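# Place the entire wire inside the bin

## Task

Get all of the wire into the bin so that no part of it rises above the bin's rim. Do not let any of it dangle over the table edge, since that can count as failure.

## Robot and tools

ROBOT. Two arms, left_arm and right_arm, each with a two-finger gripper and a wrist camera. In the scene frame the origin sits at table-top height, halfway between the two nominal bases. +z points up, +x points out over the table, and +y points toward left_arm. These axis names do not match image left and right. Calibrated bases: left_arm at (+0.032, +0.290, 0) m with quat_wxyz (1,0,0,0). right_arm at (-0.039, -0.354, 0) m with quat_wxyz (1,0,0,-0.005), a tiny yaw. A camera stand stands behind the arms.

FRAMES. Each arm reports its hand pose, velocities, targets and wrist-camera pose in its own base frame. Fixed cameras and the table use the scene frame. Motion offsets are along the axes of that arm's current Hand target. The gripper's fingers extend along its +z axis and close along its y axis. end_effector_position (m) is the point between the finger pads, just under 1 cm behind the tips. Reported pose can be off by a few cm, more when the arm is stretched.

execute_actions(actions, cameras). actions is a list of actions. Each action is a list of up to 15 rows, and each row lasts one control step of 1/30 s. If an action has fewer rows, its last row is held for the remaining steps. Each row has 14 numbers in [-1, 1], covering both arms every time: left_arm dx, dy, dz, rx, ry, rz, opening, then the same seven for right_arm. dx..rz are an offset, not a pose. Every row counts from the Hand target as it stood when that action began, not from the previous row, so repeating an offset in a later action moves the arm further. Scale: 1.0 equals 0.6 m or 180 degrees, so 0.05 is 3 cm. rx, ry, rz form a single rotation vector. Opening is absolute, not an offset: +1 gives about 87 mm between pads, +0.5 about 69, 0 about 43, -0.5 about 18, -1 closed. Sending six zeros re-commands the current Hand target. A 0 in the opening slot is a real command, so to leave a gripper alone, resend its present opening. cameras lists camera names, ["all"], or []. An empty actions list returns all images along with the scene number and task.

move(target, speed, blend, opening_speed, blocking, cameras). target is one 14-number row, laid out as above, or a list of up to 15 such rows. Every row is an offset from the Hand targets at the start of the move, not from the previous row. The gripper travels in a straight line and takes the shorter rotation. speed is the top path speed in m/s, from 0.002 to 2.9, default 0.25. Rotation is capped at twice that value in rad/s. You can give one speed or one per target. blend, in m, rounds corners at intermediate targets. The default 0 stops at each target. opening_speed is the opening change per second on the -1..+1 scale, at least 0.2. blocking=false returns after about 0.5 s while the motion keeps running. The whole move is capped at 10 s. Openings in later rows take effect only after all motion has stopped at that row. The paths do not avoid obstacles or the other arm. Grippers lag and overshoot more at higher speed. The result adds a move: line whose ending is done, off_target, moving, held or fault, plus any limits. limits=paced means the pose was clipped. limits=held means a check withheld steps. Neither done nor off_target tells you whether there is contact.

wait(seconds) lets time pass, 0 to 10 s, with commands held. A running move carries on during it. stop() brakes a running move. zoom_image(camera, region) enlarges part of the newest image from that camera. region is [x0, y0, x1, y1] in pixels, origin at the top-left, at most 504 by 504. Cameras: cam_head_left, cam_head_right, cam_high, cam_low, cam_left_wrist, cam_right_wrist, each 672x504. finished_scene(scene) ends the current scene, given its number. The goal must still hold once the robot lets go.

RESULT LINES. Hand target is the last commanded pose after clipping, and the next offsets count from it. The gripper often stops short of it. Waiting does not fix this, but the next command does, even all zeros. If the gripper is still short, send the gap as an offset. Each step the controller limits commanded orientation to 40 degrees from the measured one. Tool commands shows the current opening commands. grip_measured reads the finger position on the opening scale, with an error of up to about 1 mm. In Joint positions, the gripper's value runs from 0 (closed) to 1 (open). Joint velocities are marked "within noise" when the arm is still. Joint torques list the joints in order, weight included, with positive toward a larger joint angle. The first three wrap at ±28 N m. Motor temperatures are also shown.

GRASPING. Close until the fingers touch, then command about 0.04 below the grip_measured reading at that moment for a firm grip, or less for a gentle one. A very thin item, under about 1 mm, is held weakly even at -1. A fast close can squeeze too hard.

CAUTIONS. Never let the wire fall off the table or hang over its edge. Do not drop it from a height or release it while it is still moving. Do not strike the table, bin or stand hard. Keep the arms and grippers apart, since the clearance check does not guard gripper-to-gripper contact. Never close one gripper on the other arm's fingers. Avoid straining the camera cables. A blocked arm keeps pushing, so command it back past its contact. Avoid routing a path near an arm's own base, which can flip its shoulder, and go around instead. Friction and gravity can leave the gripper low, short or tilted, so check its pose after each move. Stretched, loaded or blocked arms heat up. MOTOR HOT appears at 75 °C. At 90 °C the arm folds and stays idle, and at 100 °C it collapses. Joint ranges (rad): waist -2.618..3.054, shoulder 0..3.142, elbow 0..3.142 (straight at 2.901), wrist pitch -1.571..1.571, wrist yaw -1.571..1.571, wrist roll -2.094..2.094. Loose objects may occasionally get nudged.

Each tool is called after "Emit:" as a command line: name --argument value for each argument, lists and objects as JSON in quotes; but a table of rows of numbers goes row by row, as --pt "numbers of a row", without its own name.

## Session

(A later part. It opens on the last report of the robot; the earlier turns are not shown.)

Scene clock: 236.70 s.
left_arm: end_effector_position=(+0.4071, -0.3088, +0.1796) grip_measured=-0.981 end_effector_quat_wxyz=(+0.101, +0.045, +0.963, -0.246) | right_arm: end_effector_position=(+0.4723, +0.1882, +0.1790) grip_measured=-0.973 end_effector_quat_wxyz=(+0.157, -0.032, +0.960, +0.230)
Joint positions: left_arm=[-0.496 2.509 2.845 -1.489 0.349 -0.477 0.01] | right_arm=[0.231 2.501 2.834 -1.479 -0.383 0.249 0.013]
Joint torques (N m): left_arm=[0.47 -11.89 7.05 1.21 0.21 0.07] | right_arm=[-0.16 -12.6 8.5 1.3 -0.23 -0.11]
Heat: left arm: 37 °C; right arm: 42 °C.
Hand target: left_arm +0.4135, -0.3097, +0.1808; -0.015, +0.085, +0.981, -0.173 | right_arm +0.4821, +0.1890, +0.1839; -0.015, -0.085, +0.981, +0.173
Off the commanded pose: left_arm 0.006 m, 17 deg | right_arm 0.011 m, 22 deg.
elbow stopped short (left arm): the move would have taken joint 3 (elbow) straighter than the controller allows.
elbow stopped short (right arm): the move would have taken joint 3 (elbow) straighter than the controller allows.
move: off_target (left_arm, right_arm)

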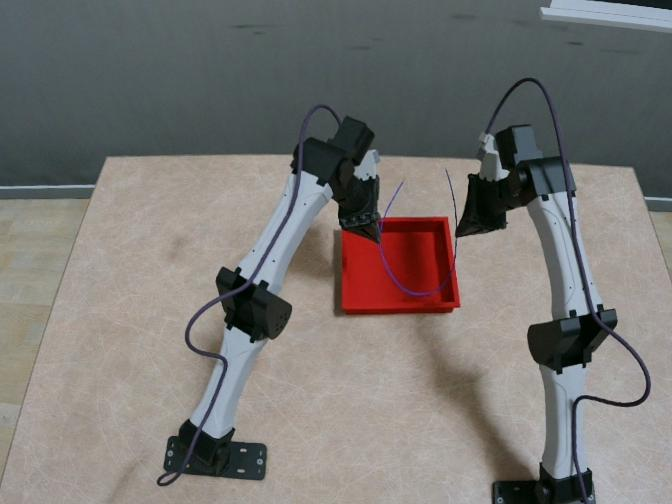

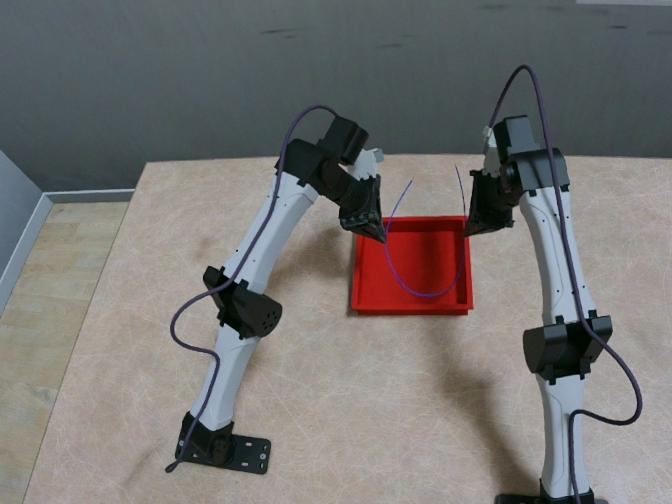

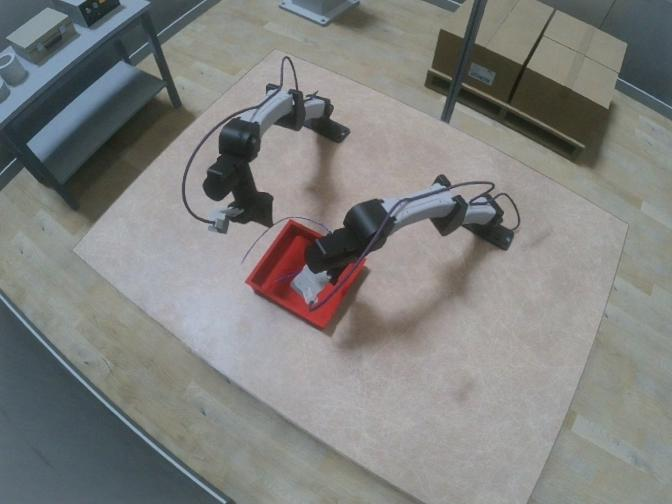

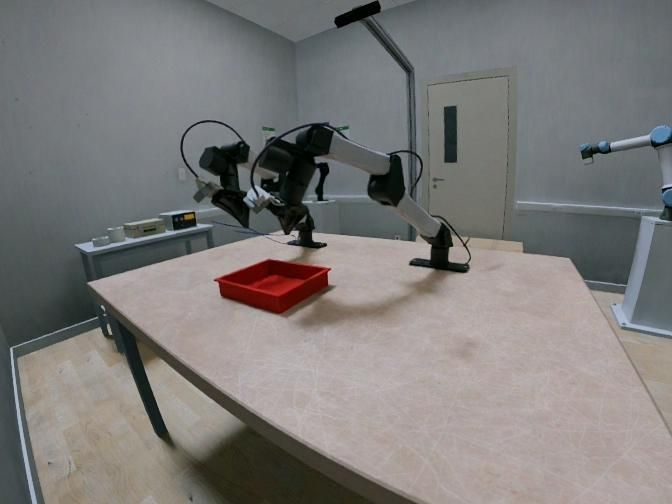

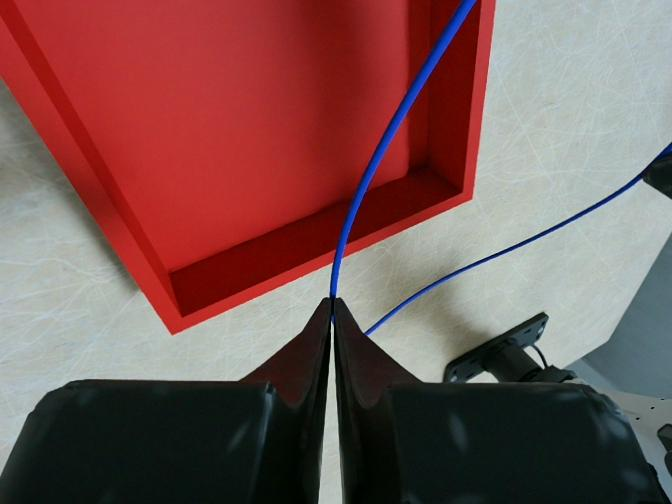

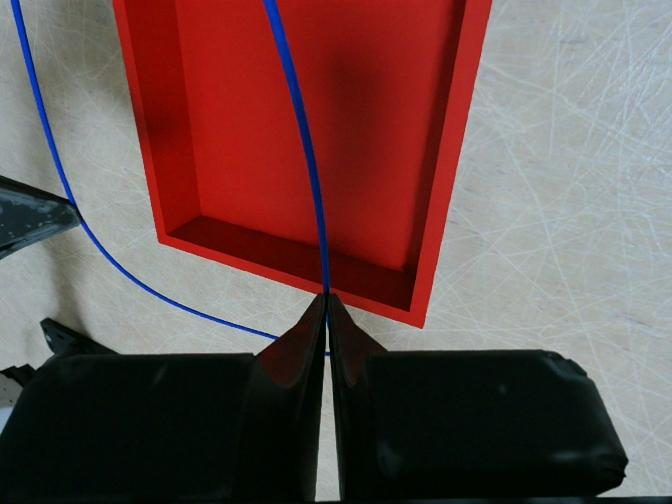

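Emit:
move --target '[-0.0257,0.0737,0.0813,0,0.0228,0.0627,-1,-0.0225,-0.0052,0.1117,0,0.0228,-0.0627,-1]' --speed 0.12 --cameras '["all"]'

Emit:
zoom_image --camera "cam_head_right" --region '[260, 170, 560, 400]'

Emit:
zoom_image --camera "cam_high" --region '[200, 130, 480, 340]'

Emit:
zoom_image --camera "cam_low" --region '[180, 130, 460, 320]'

Scene clock: 297.50 s.
left_arm: end_effector_position=(+0.4251, -0.2892, +0.1197) grip_measured=-0.981 end_effector_quat_wxyz=(+0.085, +0.153, +0.959, -0.224) | right_arm: end_effector_position=(+0.4832, +0.2066, +0.1161) grip_measured=-0.973 end_effector_quat_wxyz=(+0.140, -0.134, +0.957, +0.215)
Joint positions: left_arm=[-0.457 2.627 2.845 -1.477 0.375 -0.2 0.01] | right_arm=[0.273 2.629 2.834 -1.419 -0.386 0.064 0.013]
Joint torques (N m): left_arm=[0.5 -12.82 7.2 1.02 0.1 0.01] | right_arm=[0.85 -13.7 8.73 1.19 -0.1 -0.07]
Motor temperatures (°C): left_arm=[23 40 38 26 23 22 23] | right_arm=[19 46 45 32 23 22 21]
Heat: left arm: 40 °C; right arm: 46 °C.
Hand target: left_arm +0.4330, -0.2880, +0.1199; -0.033, +0.187, +0.967, -0.171 | right_arm +0.4920, +0.2110, +0.1199; -0.033, -0.187, +0.967, +0.171
Off the commanded pose: left_arm 0.008 m, 15 deg | right_arm 0.011 m, 21 deg.
elbow stopped short (left arm): the move would have taken joint 3 (elbow) straighter than the controller allows.
elbow stopped short (right arm): the move would have taken joint 3 (elbow) straighter than the controller allows.
move: off_target (left_arm, right_arm)

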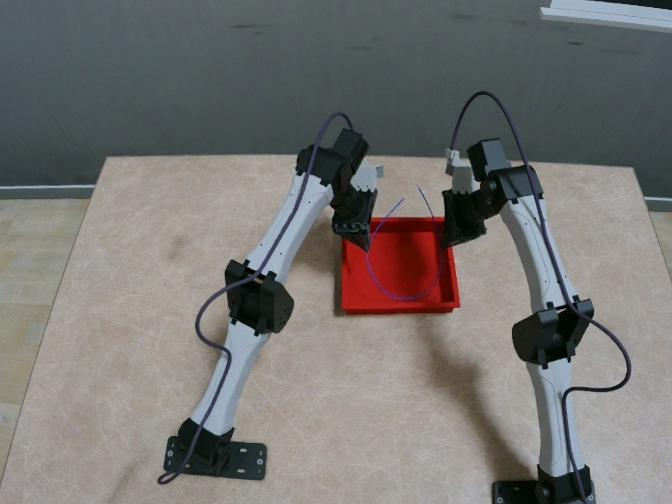

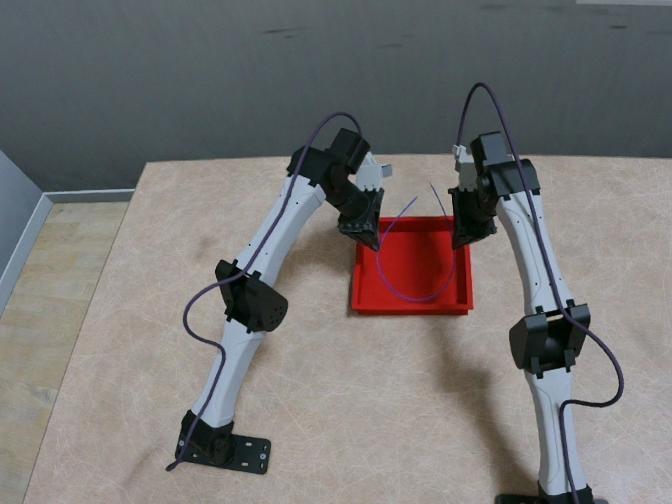

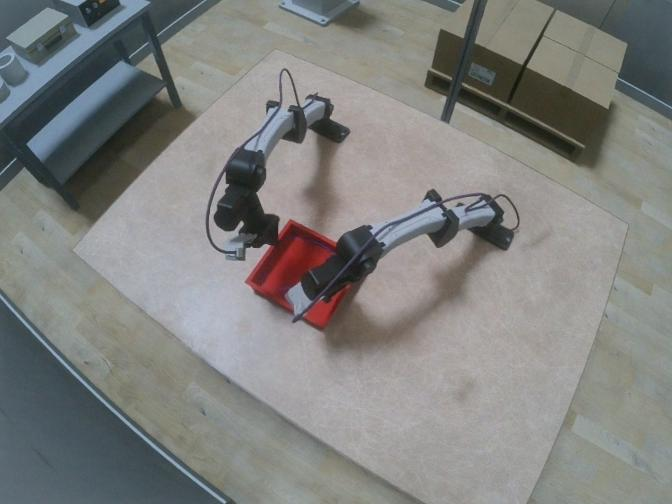

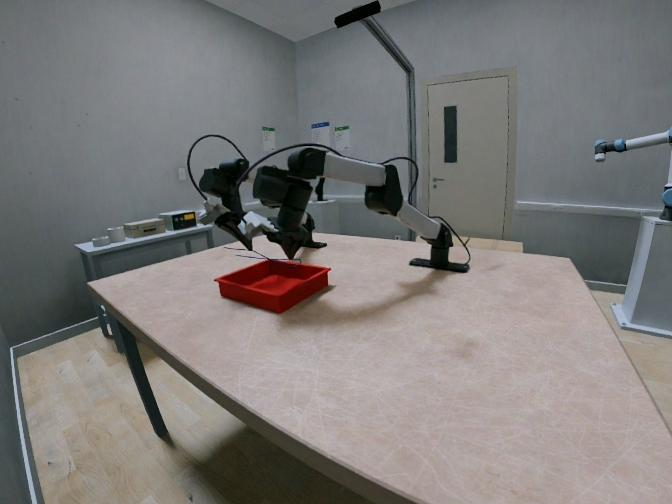

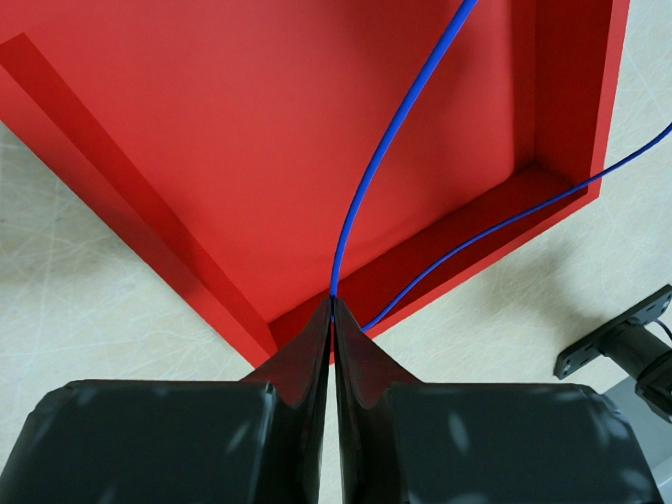

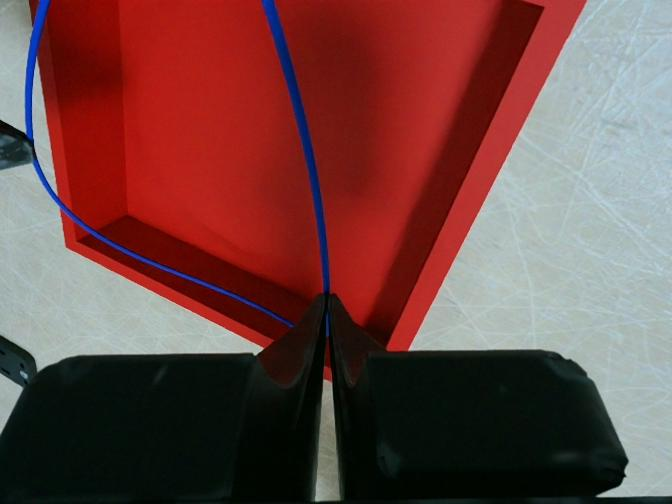

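Scaled by 1.680.

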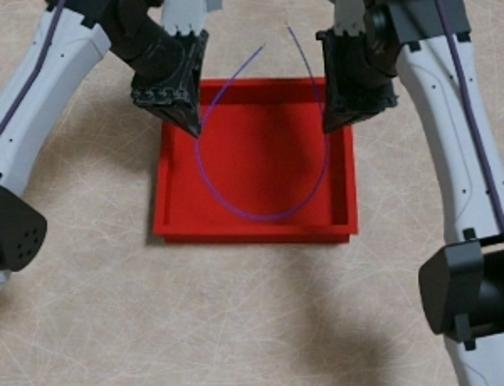

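Scaled by 1.800.

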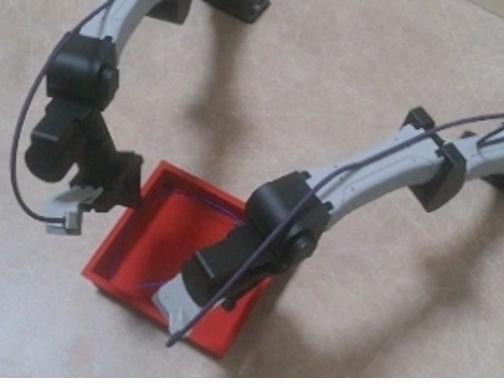

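Scaled by 1.800.

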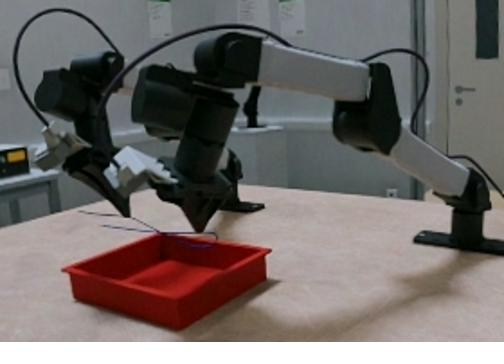

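Emit:
move --target '[0.0062,0.0233,0.0713,-0.0333,0,0,-1,0.0062,-0.0233,0.0713,0.0333,0,0,-1]' --speed 0.1 --cameras '["all"]'

Emit:
zoom_image --camera "cam_head_right" --region '[260, 170, 560, 400]'

Emit:
zoom_image --camera "cam_high" --region '[200, 130, 480, 340]'

Emit:
zoom_image --camera "cam_low" --region '[180, 130, 460, 320]'

Scene clock: 335.93 s.
left_arm: end_effector_position=(+0.4266, -0.2843, +0.0759) grip_measured=-0.981 end_effector_quat_wxyz=(+0.069, +0.163, +0.971, -0.161) | right_arm: end_effector_position=(+0.4816, +0.2073, +0.0725) grip_measured=-0.973 end_effector_quat_wxyz=(+0.116, -0.157, +0.969, +0.153)
Joint positions: left_arm=[-0.485 2.702 2.845 -1.476 0.262 -0.184 0.01] | right_arm=[0.316 2.702 2.834 -1.418 -0.265 0.033 0.013]
Joint torques (N m): left_arm=[-1.03 -13.08 7.28 0.81 -0.03 0.03] | right_arm=[0.85 -13.98 8.84 0.94 -0.05 -0.09]
Heat: left arm: 43 °C; right arm: 49 °C.
Hand target: left_arm +0.4289, -0.2879, +0.0749; -0.023, +0.189, +0.974, -0.120 | right_arm +0.4879, +0.2111, +0.0750; -0.023, -0.189, +0.974, +0.120
Off the commanded pose: left_arm 0.005 m, 12 deg | right_arm 0.008 m, 17 deg.
elbow stopped short (left arm): the move would have taken joint 3 (elbow) straighter than the controller allows.
elbow stopped short (right arm): the move would have taken joint 3 (elbow) straighter than the controller allows.
move: off_target (left_arm, right_arm)

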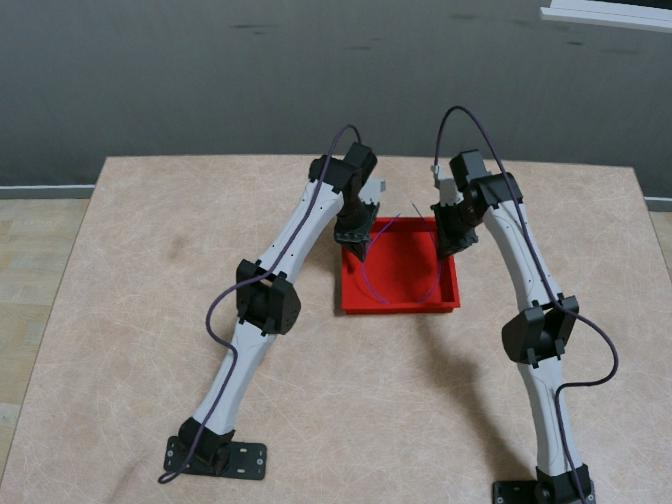

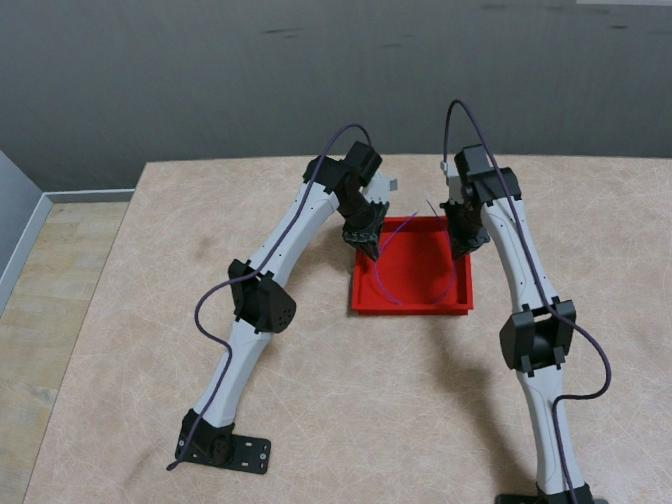

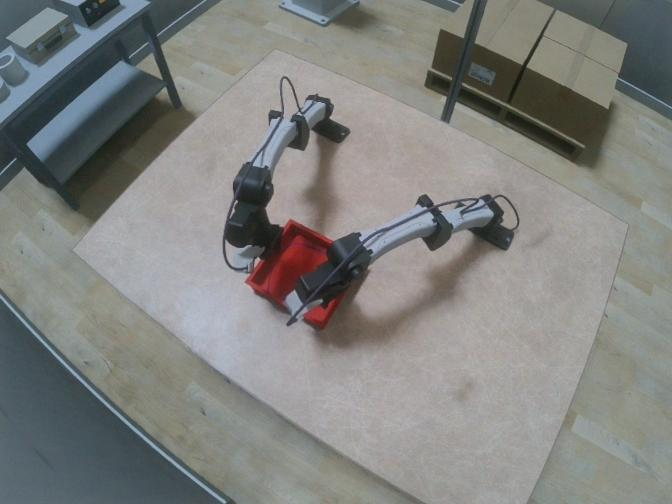

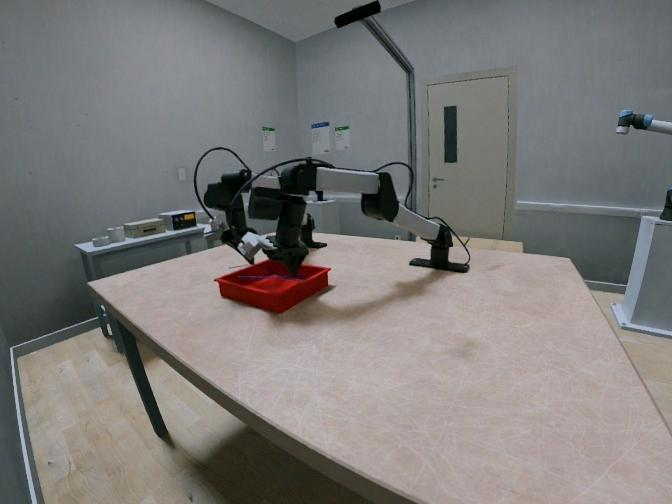

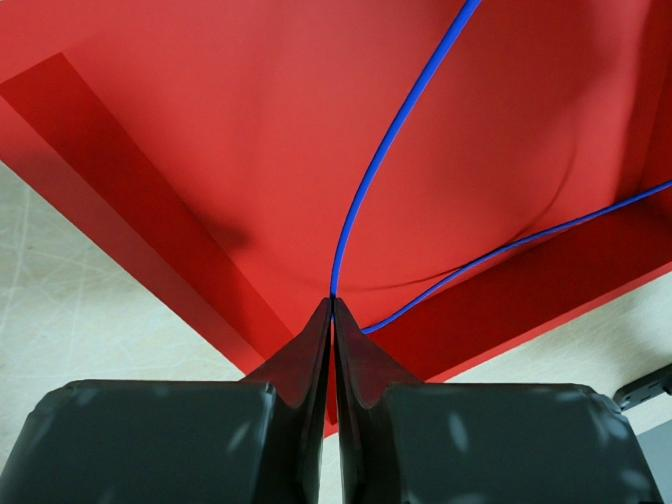

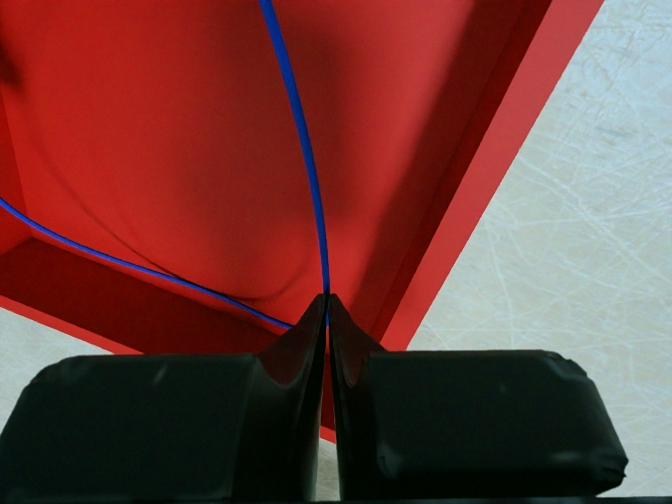

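Scaled by 1.680.

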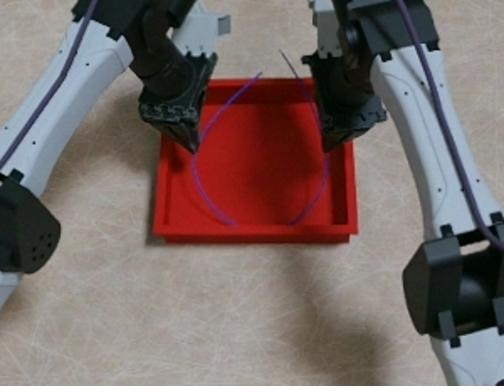

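Scaled by 1.800.

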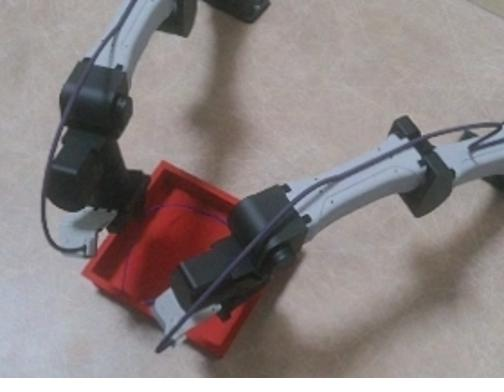

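Scaled by 1.800.

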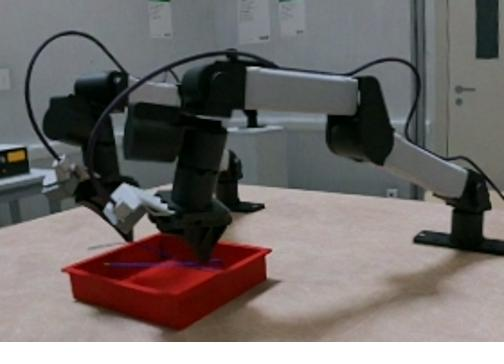

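Emit:
move --target '[0.0178,0.0017,0.0442,0,0.0108,0.0431,-1,0.0217,-0.0008,0.0393,0,0.0108,-0.0431,-1]' --speed 0.08 --cameras '["all"]'

Emit:
zoom_image --camera "cam_head_right" --region '[300, 170, 500, 330]'

Emit:
zoom_image --camera "cam_high" --region '[220, 190, 400, 340]'

Emit:
zoom_image --camera "cam_low" --region '[200, 180, 380, 320]'

Scene clock: 360.30 s.
left_arm: end_effector_position=(+0.4180, -0.2872, +0.0505) grip_measured=-0.981 end_effector_quat_wxyz=(+0.050, +0.237, +0.959, -0.149) | right_arm: end_effector_position=(+0.4714, +0.2083, +0.0505) grip_measured=-0.973 end_effector_quat_wxyz=(+0.092, -0.233, +0.958, +0.138)
Joint positions: left_arm=[-0.509 2.75 2.845 -1.485 0.26 -0.048 0.01] | right_arm=[0.338 2.742 2.834 -1.446 -0.256 -0.11 0.013]
Joint torques (N m): left_arm=[-1.03 -13.12 7.28 0.57 0 0.04] | right_arm=[0.87 -14.05 8.8 0.64 -0.05 -0.11]
Motor temperatures (°C): left_arm=[23 47 38 24 23 22 23] | right_arm=[19 50 46 30 23 22 21]
Heat: left arm: 47 °C; right arm: 50 °C.
Hand target: left_arm +0.4170, -0.2891, +0.0489; -0.032, +0.256, +0.959, -0.118 | right_arm +0.4739, +0.2111, +0.0520; -0.031, -0.256, +0.959, +0.118
Off the commanded pose: left_arm 0.003 m, 10 deg | right_arm 0.004 m, 15 deg.
elbow stopped short (left arm): the move would have taken joint 3 (elbow) straighter than the controller allows.
elbow stopped short (right arm): the move would have taken joint 3 (elbow) straighter than the controller allows.
move: off_target (left_arm, right_arm)

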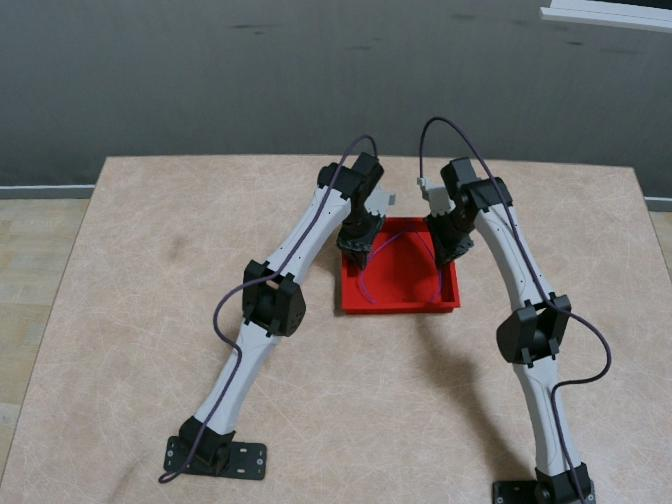

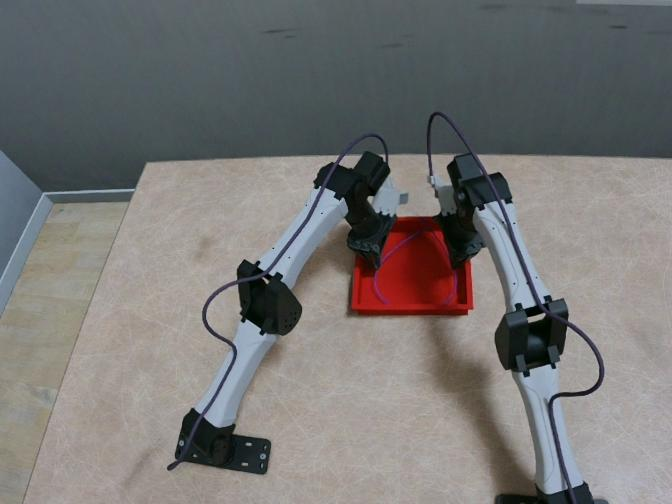

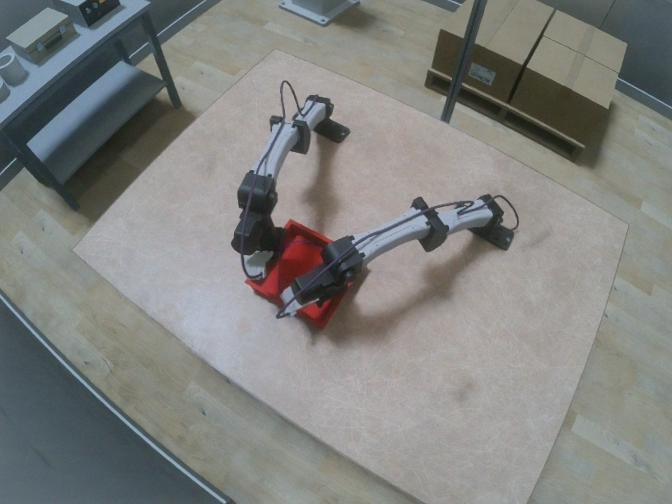

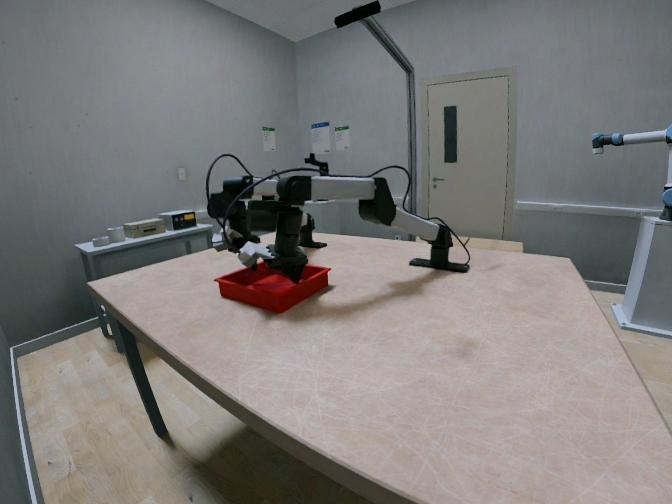

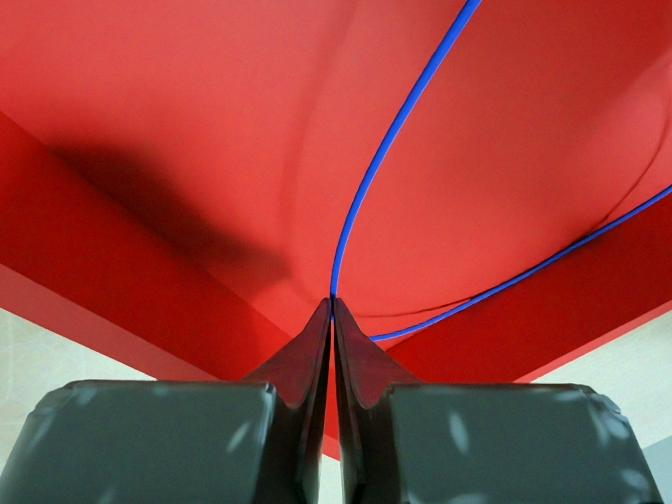

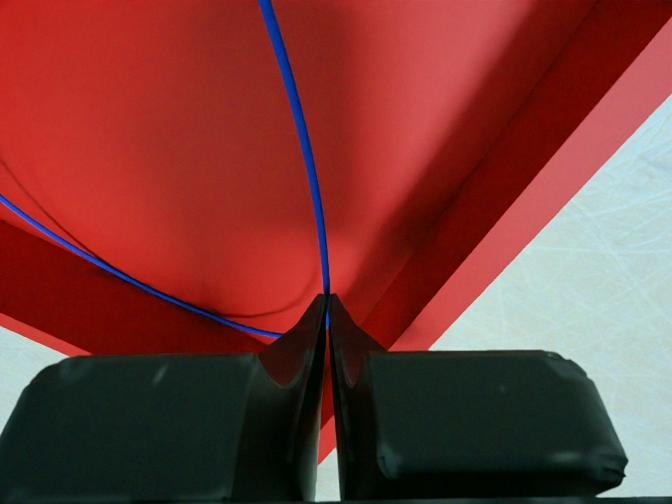

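Scaled by 2.520.

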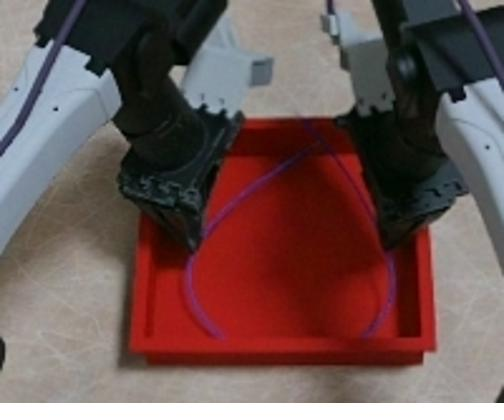

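Scaled by 2.800.

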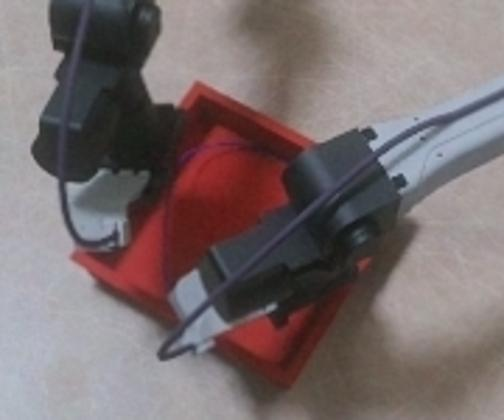

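Scaled by 2.800.

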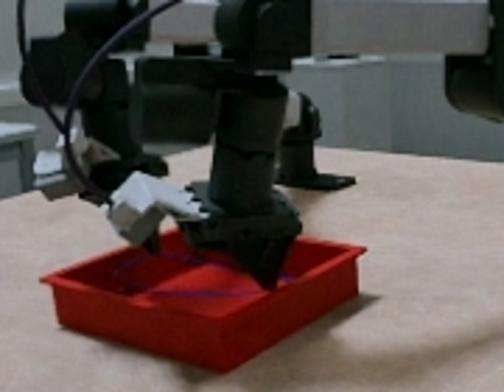

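Emit:
move --target '[0.0078,0.0047,0.0393,-0.0222,0,0,-1,0.0078,-0.0047,0.0393,0.0222,0,0,-1]' --speed 0.06 --cameras '["all"]'

Emit:
zoom_image --camera "cam_head_right" --region '[300, 170, 500, 330]'

Emit:
zoom_image --camera "cam_high" --region '[220, 190, 400, 340]'

Emit:
zoom_image --camera "cam_low" --region '[200, 180, 380, 320]'

Scene clock: 369.23 s.
left_arm: end_effector_position=(+0.4127, -0.2870, +0.0269) grip_measured=-0.981 end_effector_quat_wxyz=(+0.037, +0.248, +0.962, -0.108) | right_arm: end_effector_position=(+0.4661, +0.2083, +0.0271) grip_measured=-0.973 end_effector_quat_wxyz=(+0.072, -0.242, +0.962, +0.101)
Joint positions: left_arm=[-0.539 2.793 2.845 -1.488 0.186 -0.048 0.01] | right_arm=[0.366 2.784 2.834 -1.452 -0.183 -0.11 0.013]
Joint torques (N m): left_arm=[-1.03 -13.24 7.28 0.5 0 -0.09] | right_arm=[0.9 -14.17 8.84 0.55 -0.05 -0.06]
Heat: left arm: 47 °C; right arm: 51 °C.
Hand target: left_arm +0.4114, -0.2893, +0.0253; -0.023, +0.257, +0.962, -0.085 | right_arm +0.4683, +0.2113, +0.0284; -0.023, -0.257, +0.962, +0.085
Off the commanded pose: left_arm 0.003 m, 7 deg | right_arm 0.004 m, 11 deg.
elbow stopped short (left arm): the move would have taken joint 3 (elbow) straighter than the controller allows.
elbow stopped short (right arm): the move would have taken joint 3 (elbow) straighter than the controller allows.
move: off_target (left_arm, right_arm)

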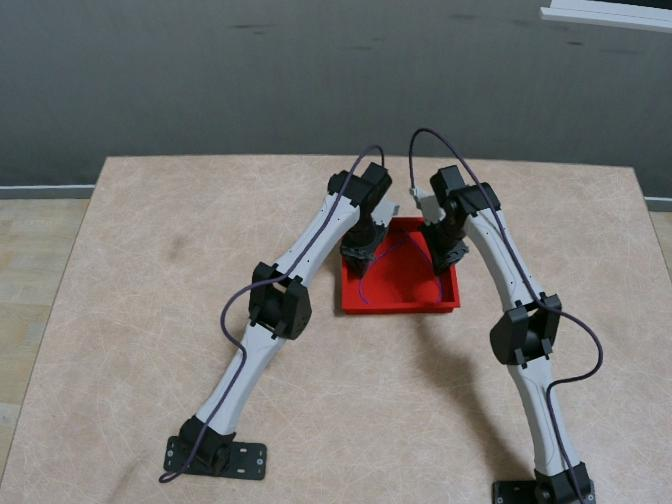

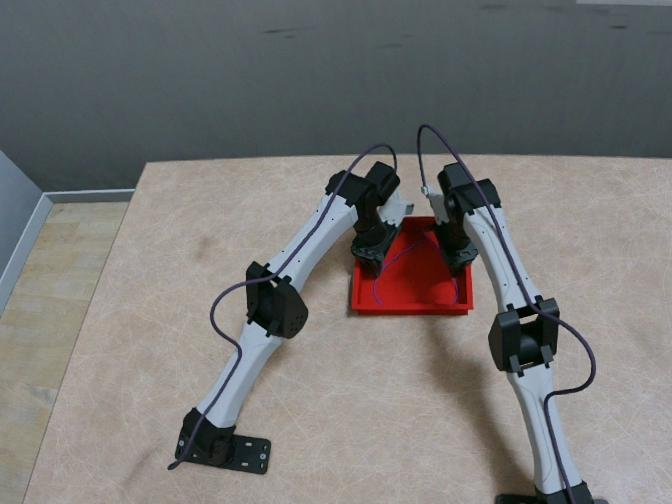

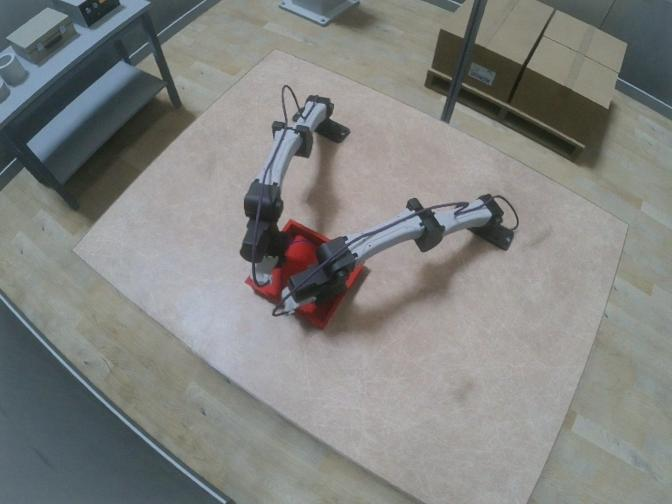

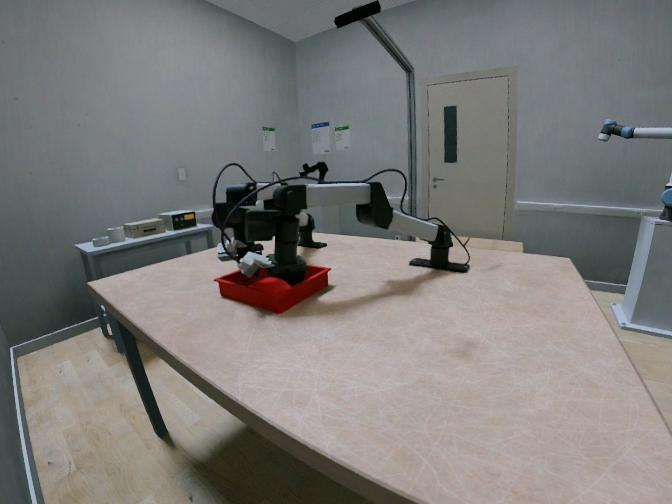

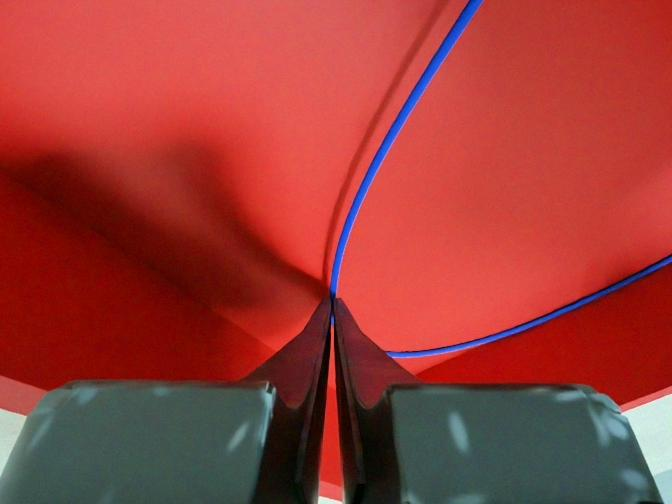

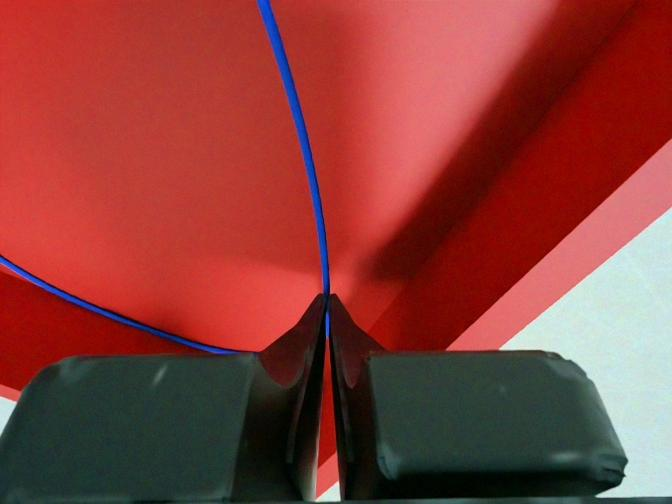

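Scaled by 2.520.

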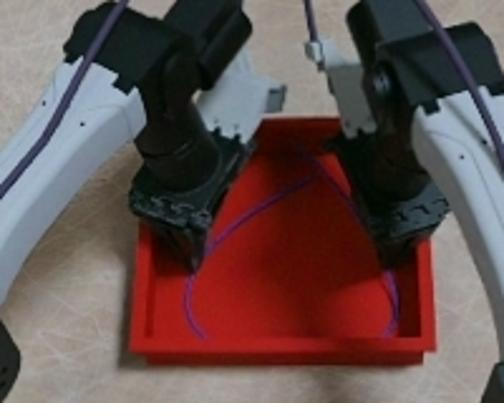

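Scaled by 2.800.

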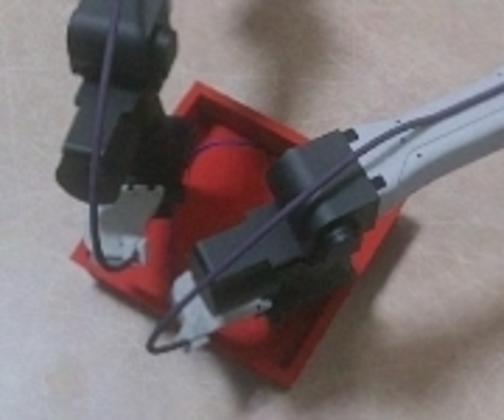

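Scaled by 2.800.

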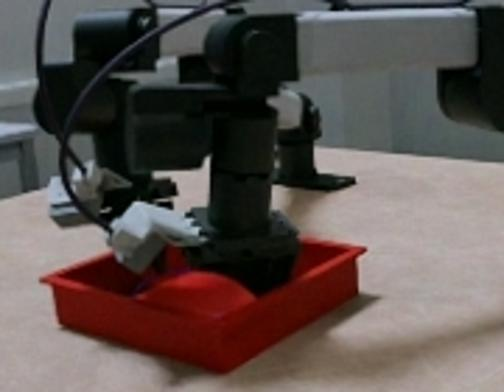

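Emit:
move --target '[0,0.0038,0.0213,0,0,0,-1,0,-0.0038,0.0213,0,0,0,-1]' --speed 0.04 --cameras '["cam_head_left","cam_head_right","cam_low","cam_left_wrist","cam_right_wrist"]'

Emit:
zoom_image --camera "cam_head_right" --region '[300, 170, 500, 330]'

Emit:
zoom_image --camera "cam_low" --region '[200, 180, 380, 320]'

Scene clock: 388.23 s.
left_arm: end_effector_position=(+0.4124, -0.2867, +0.0223) grip_measured=-0.981 end_effector_quat_wxyz=(+0.034, +0.247, +0.962, -0.107) | right_arm: end_effector_position=(+0.4639, +0.2072, +0.0147) grip_measured=-0.973 end_effector_quat_wxyz=(+0.059, -0.242, +0.964, +0.099)
Joint positions: left_arm=[-0.539 2.806 2.853 -1.491 0.185 -0.048 0.01] | right_arm=[0.366 2.809 2.834 -1.452 -0.182 -0.112 0.013]
Joint torques (N m): left_arm=[-1.16 -12 6.71 0.61 -0.02 -0.05] | right_arm=[0.92 -14.17 8.81 0.61 -0.04 -0.07]
Heat: left arm: 47 °C; right arm: 49 °C.
Hand target: left_arm +0.4114, -0.2893, +0.0123; -0.023, +0.257, +0.962, -0.085 | right_arm +0.4683, +0.2112, +0.0153; -0.023, -0.257, +0.962, +0.084
Off the commanded pose: left_arm 0.010 m, 7 deg | right_arm 0.006 m, 10 deg.
elbow stopped short (left arm): the move would have taken joint 3 (elbow) straighter than the controller allows.
elbow stopped short (right arm): the move would have taken joint 3 (elbow) straighter than the controller allows.
move: off_target (left_arm, right_arm)
Images, in order (width x height): cam_head_left 672x504, cam_head_right 672x504, cam_low 672x504, cam_left_wrist 672x504, cam_right_wrist 672x504.

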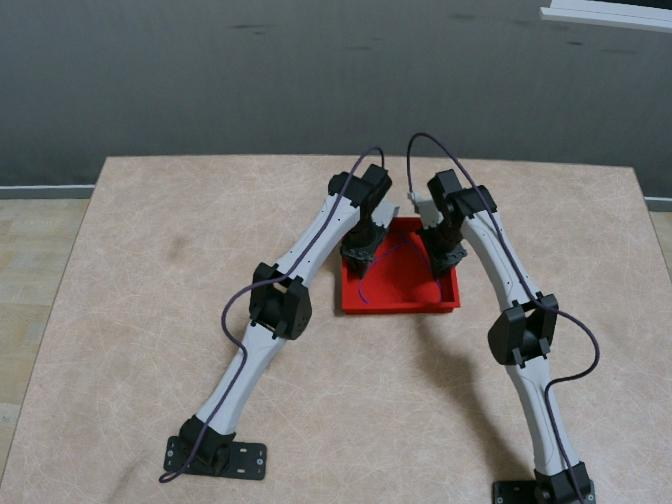

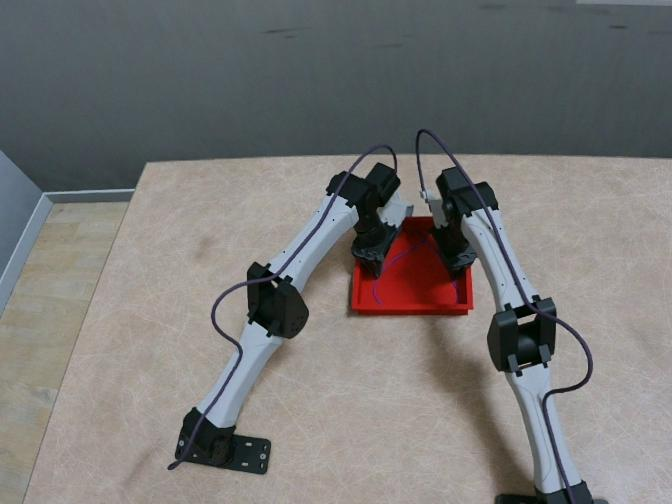

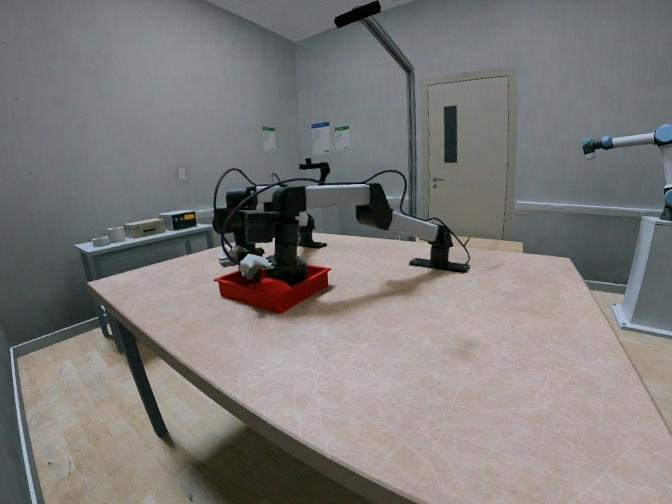

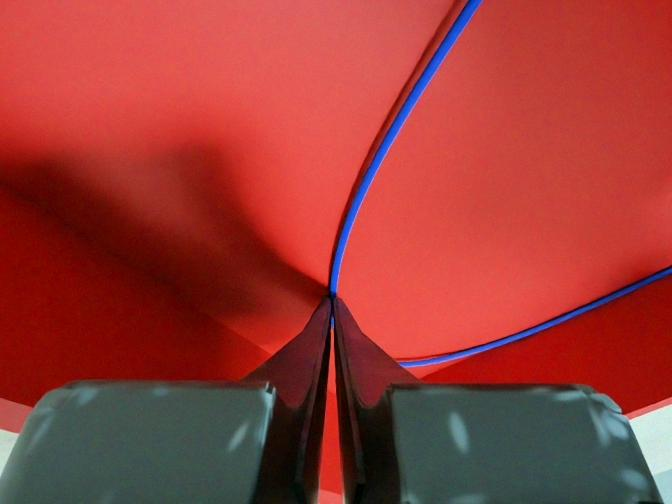

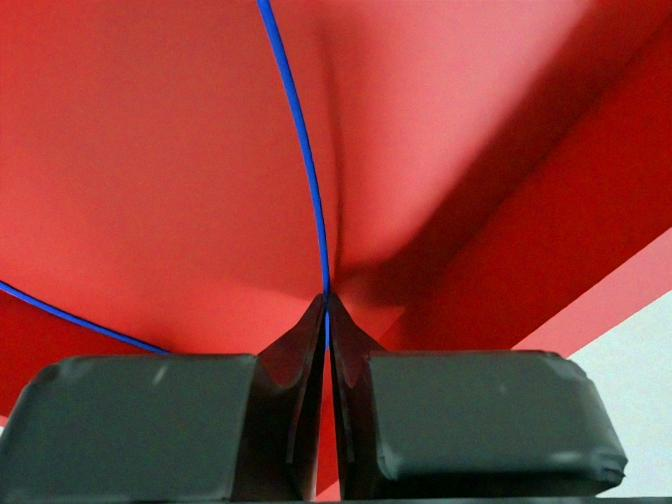

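Scaled by 2.520.

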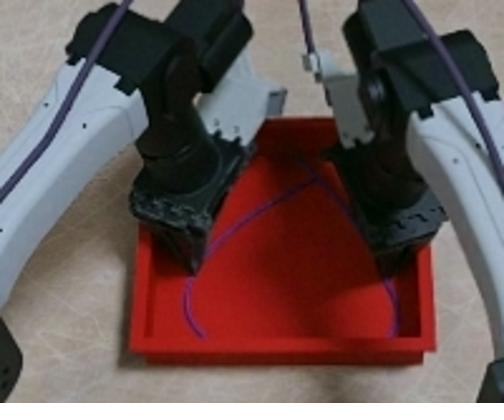

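Scaled by 2.800.

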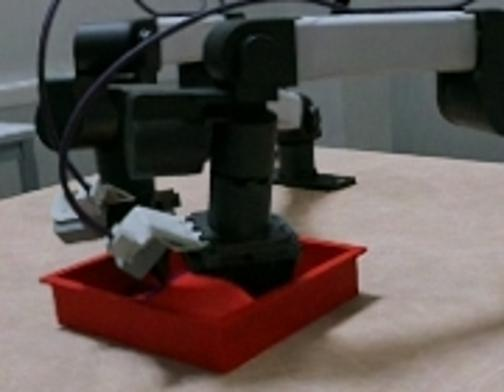

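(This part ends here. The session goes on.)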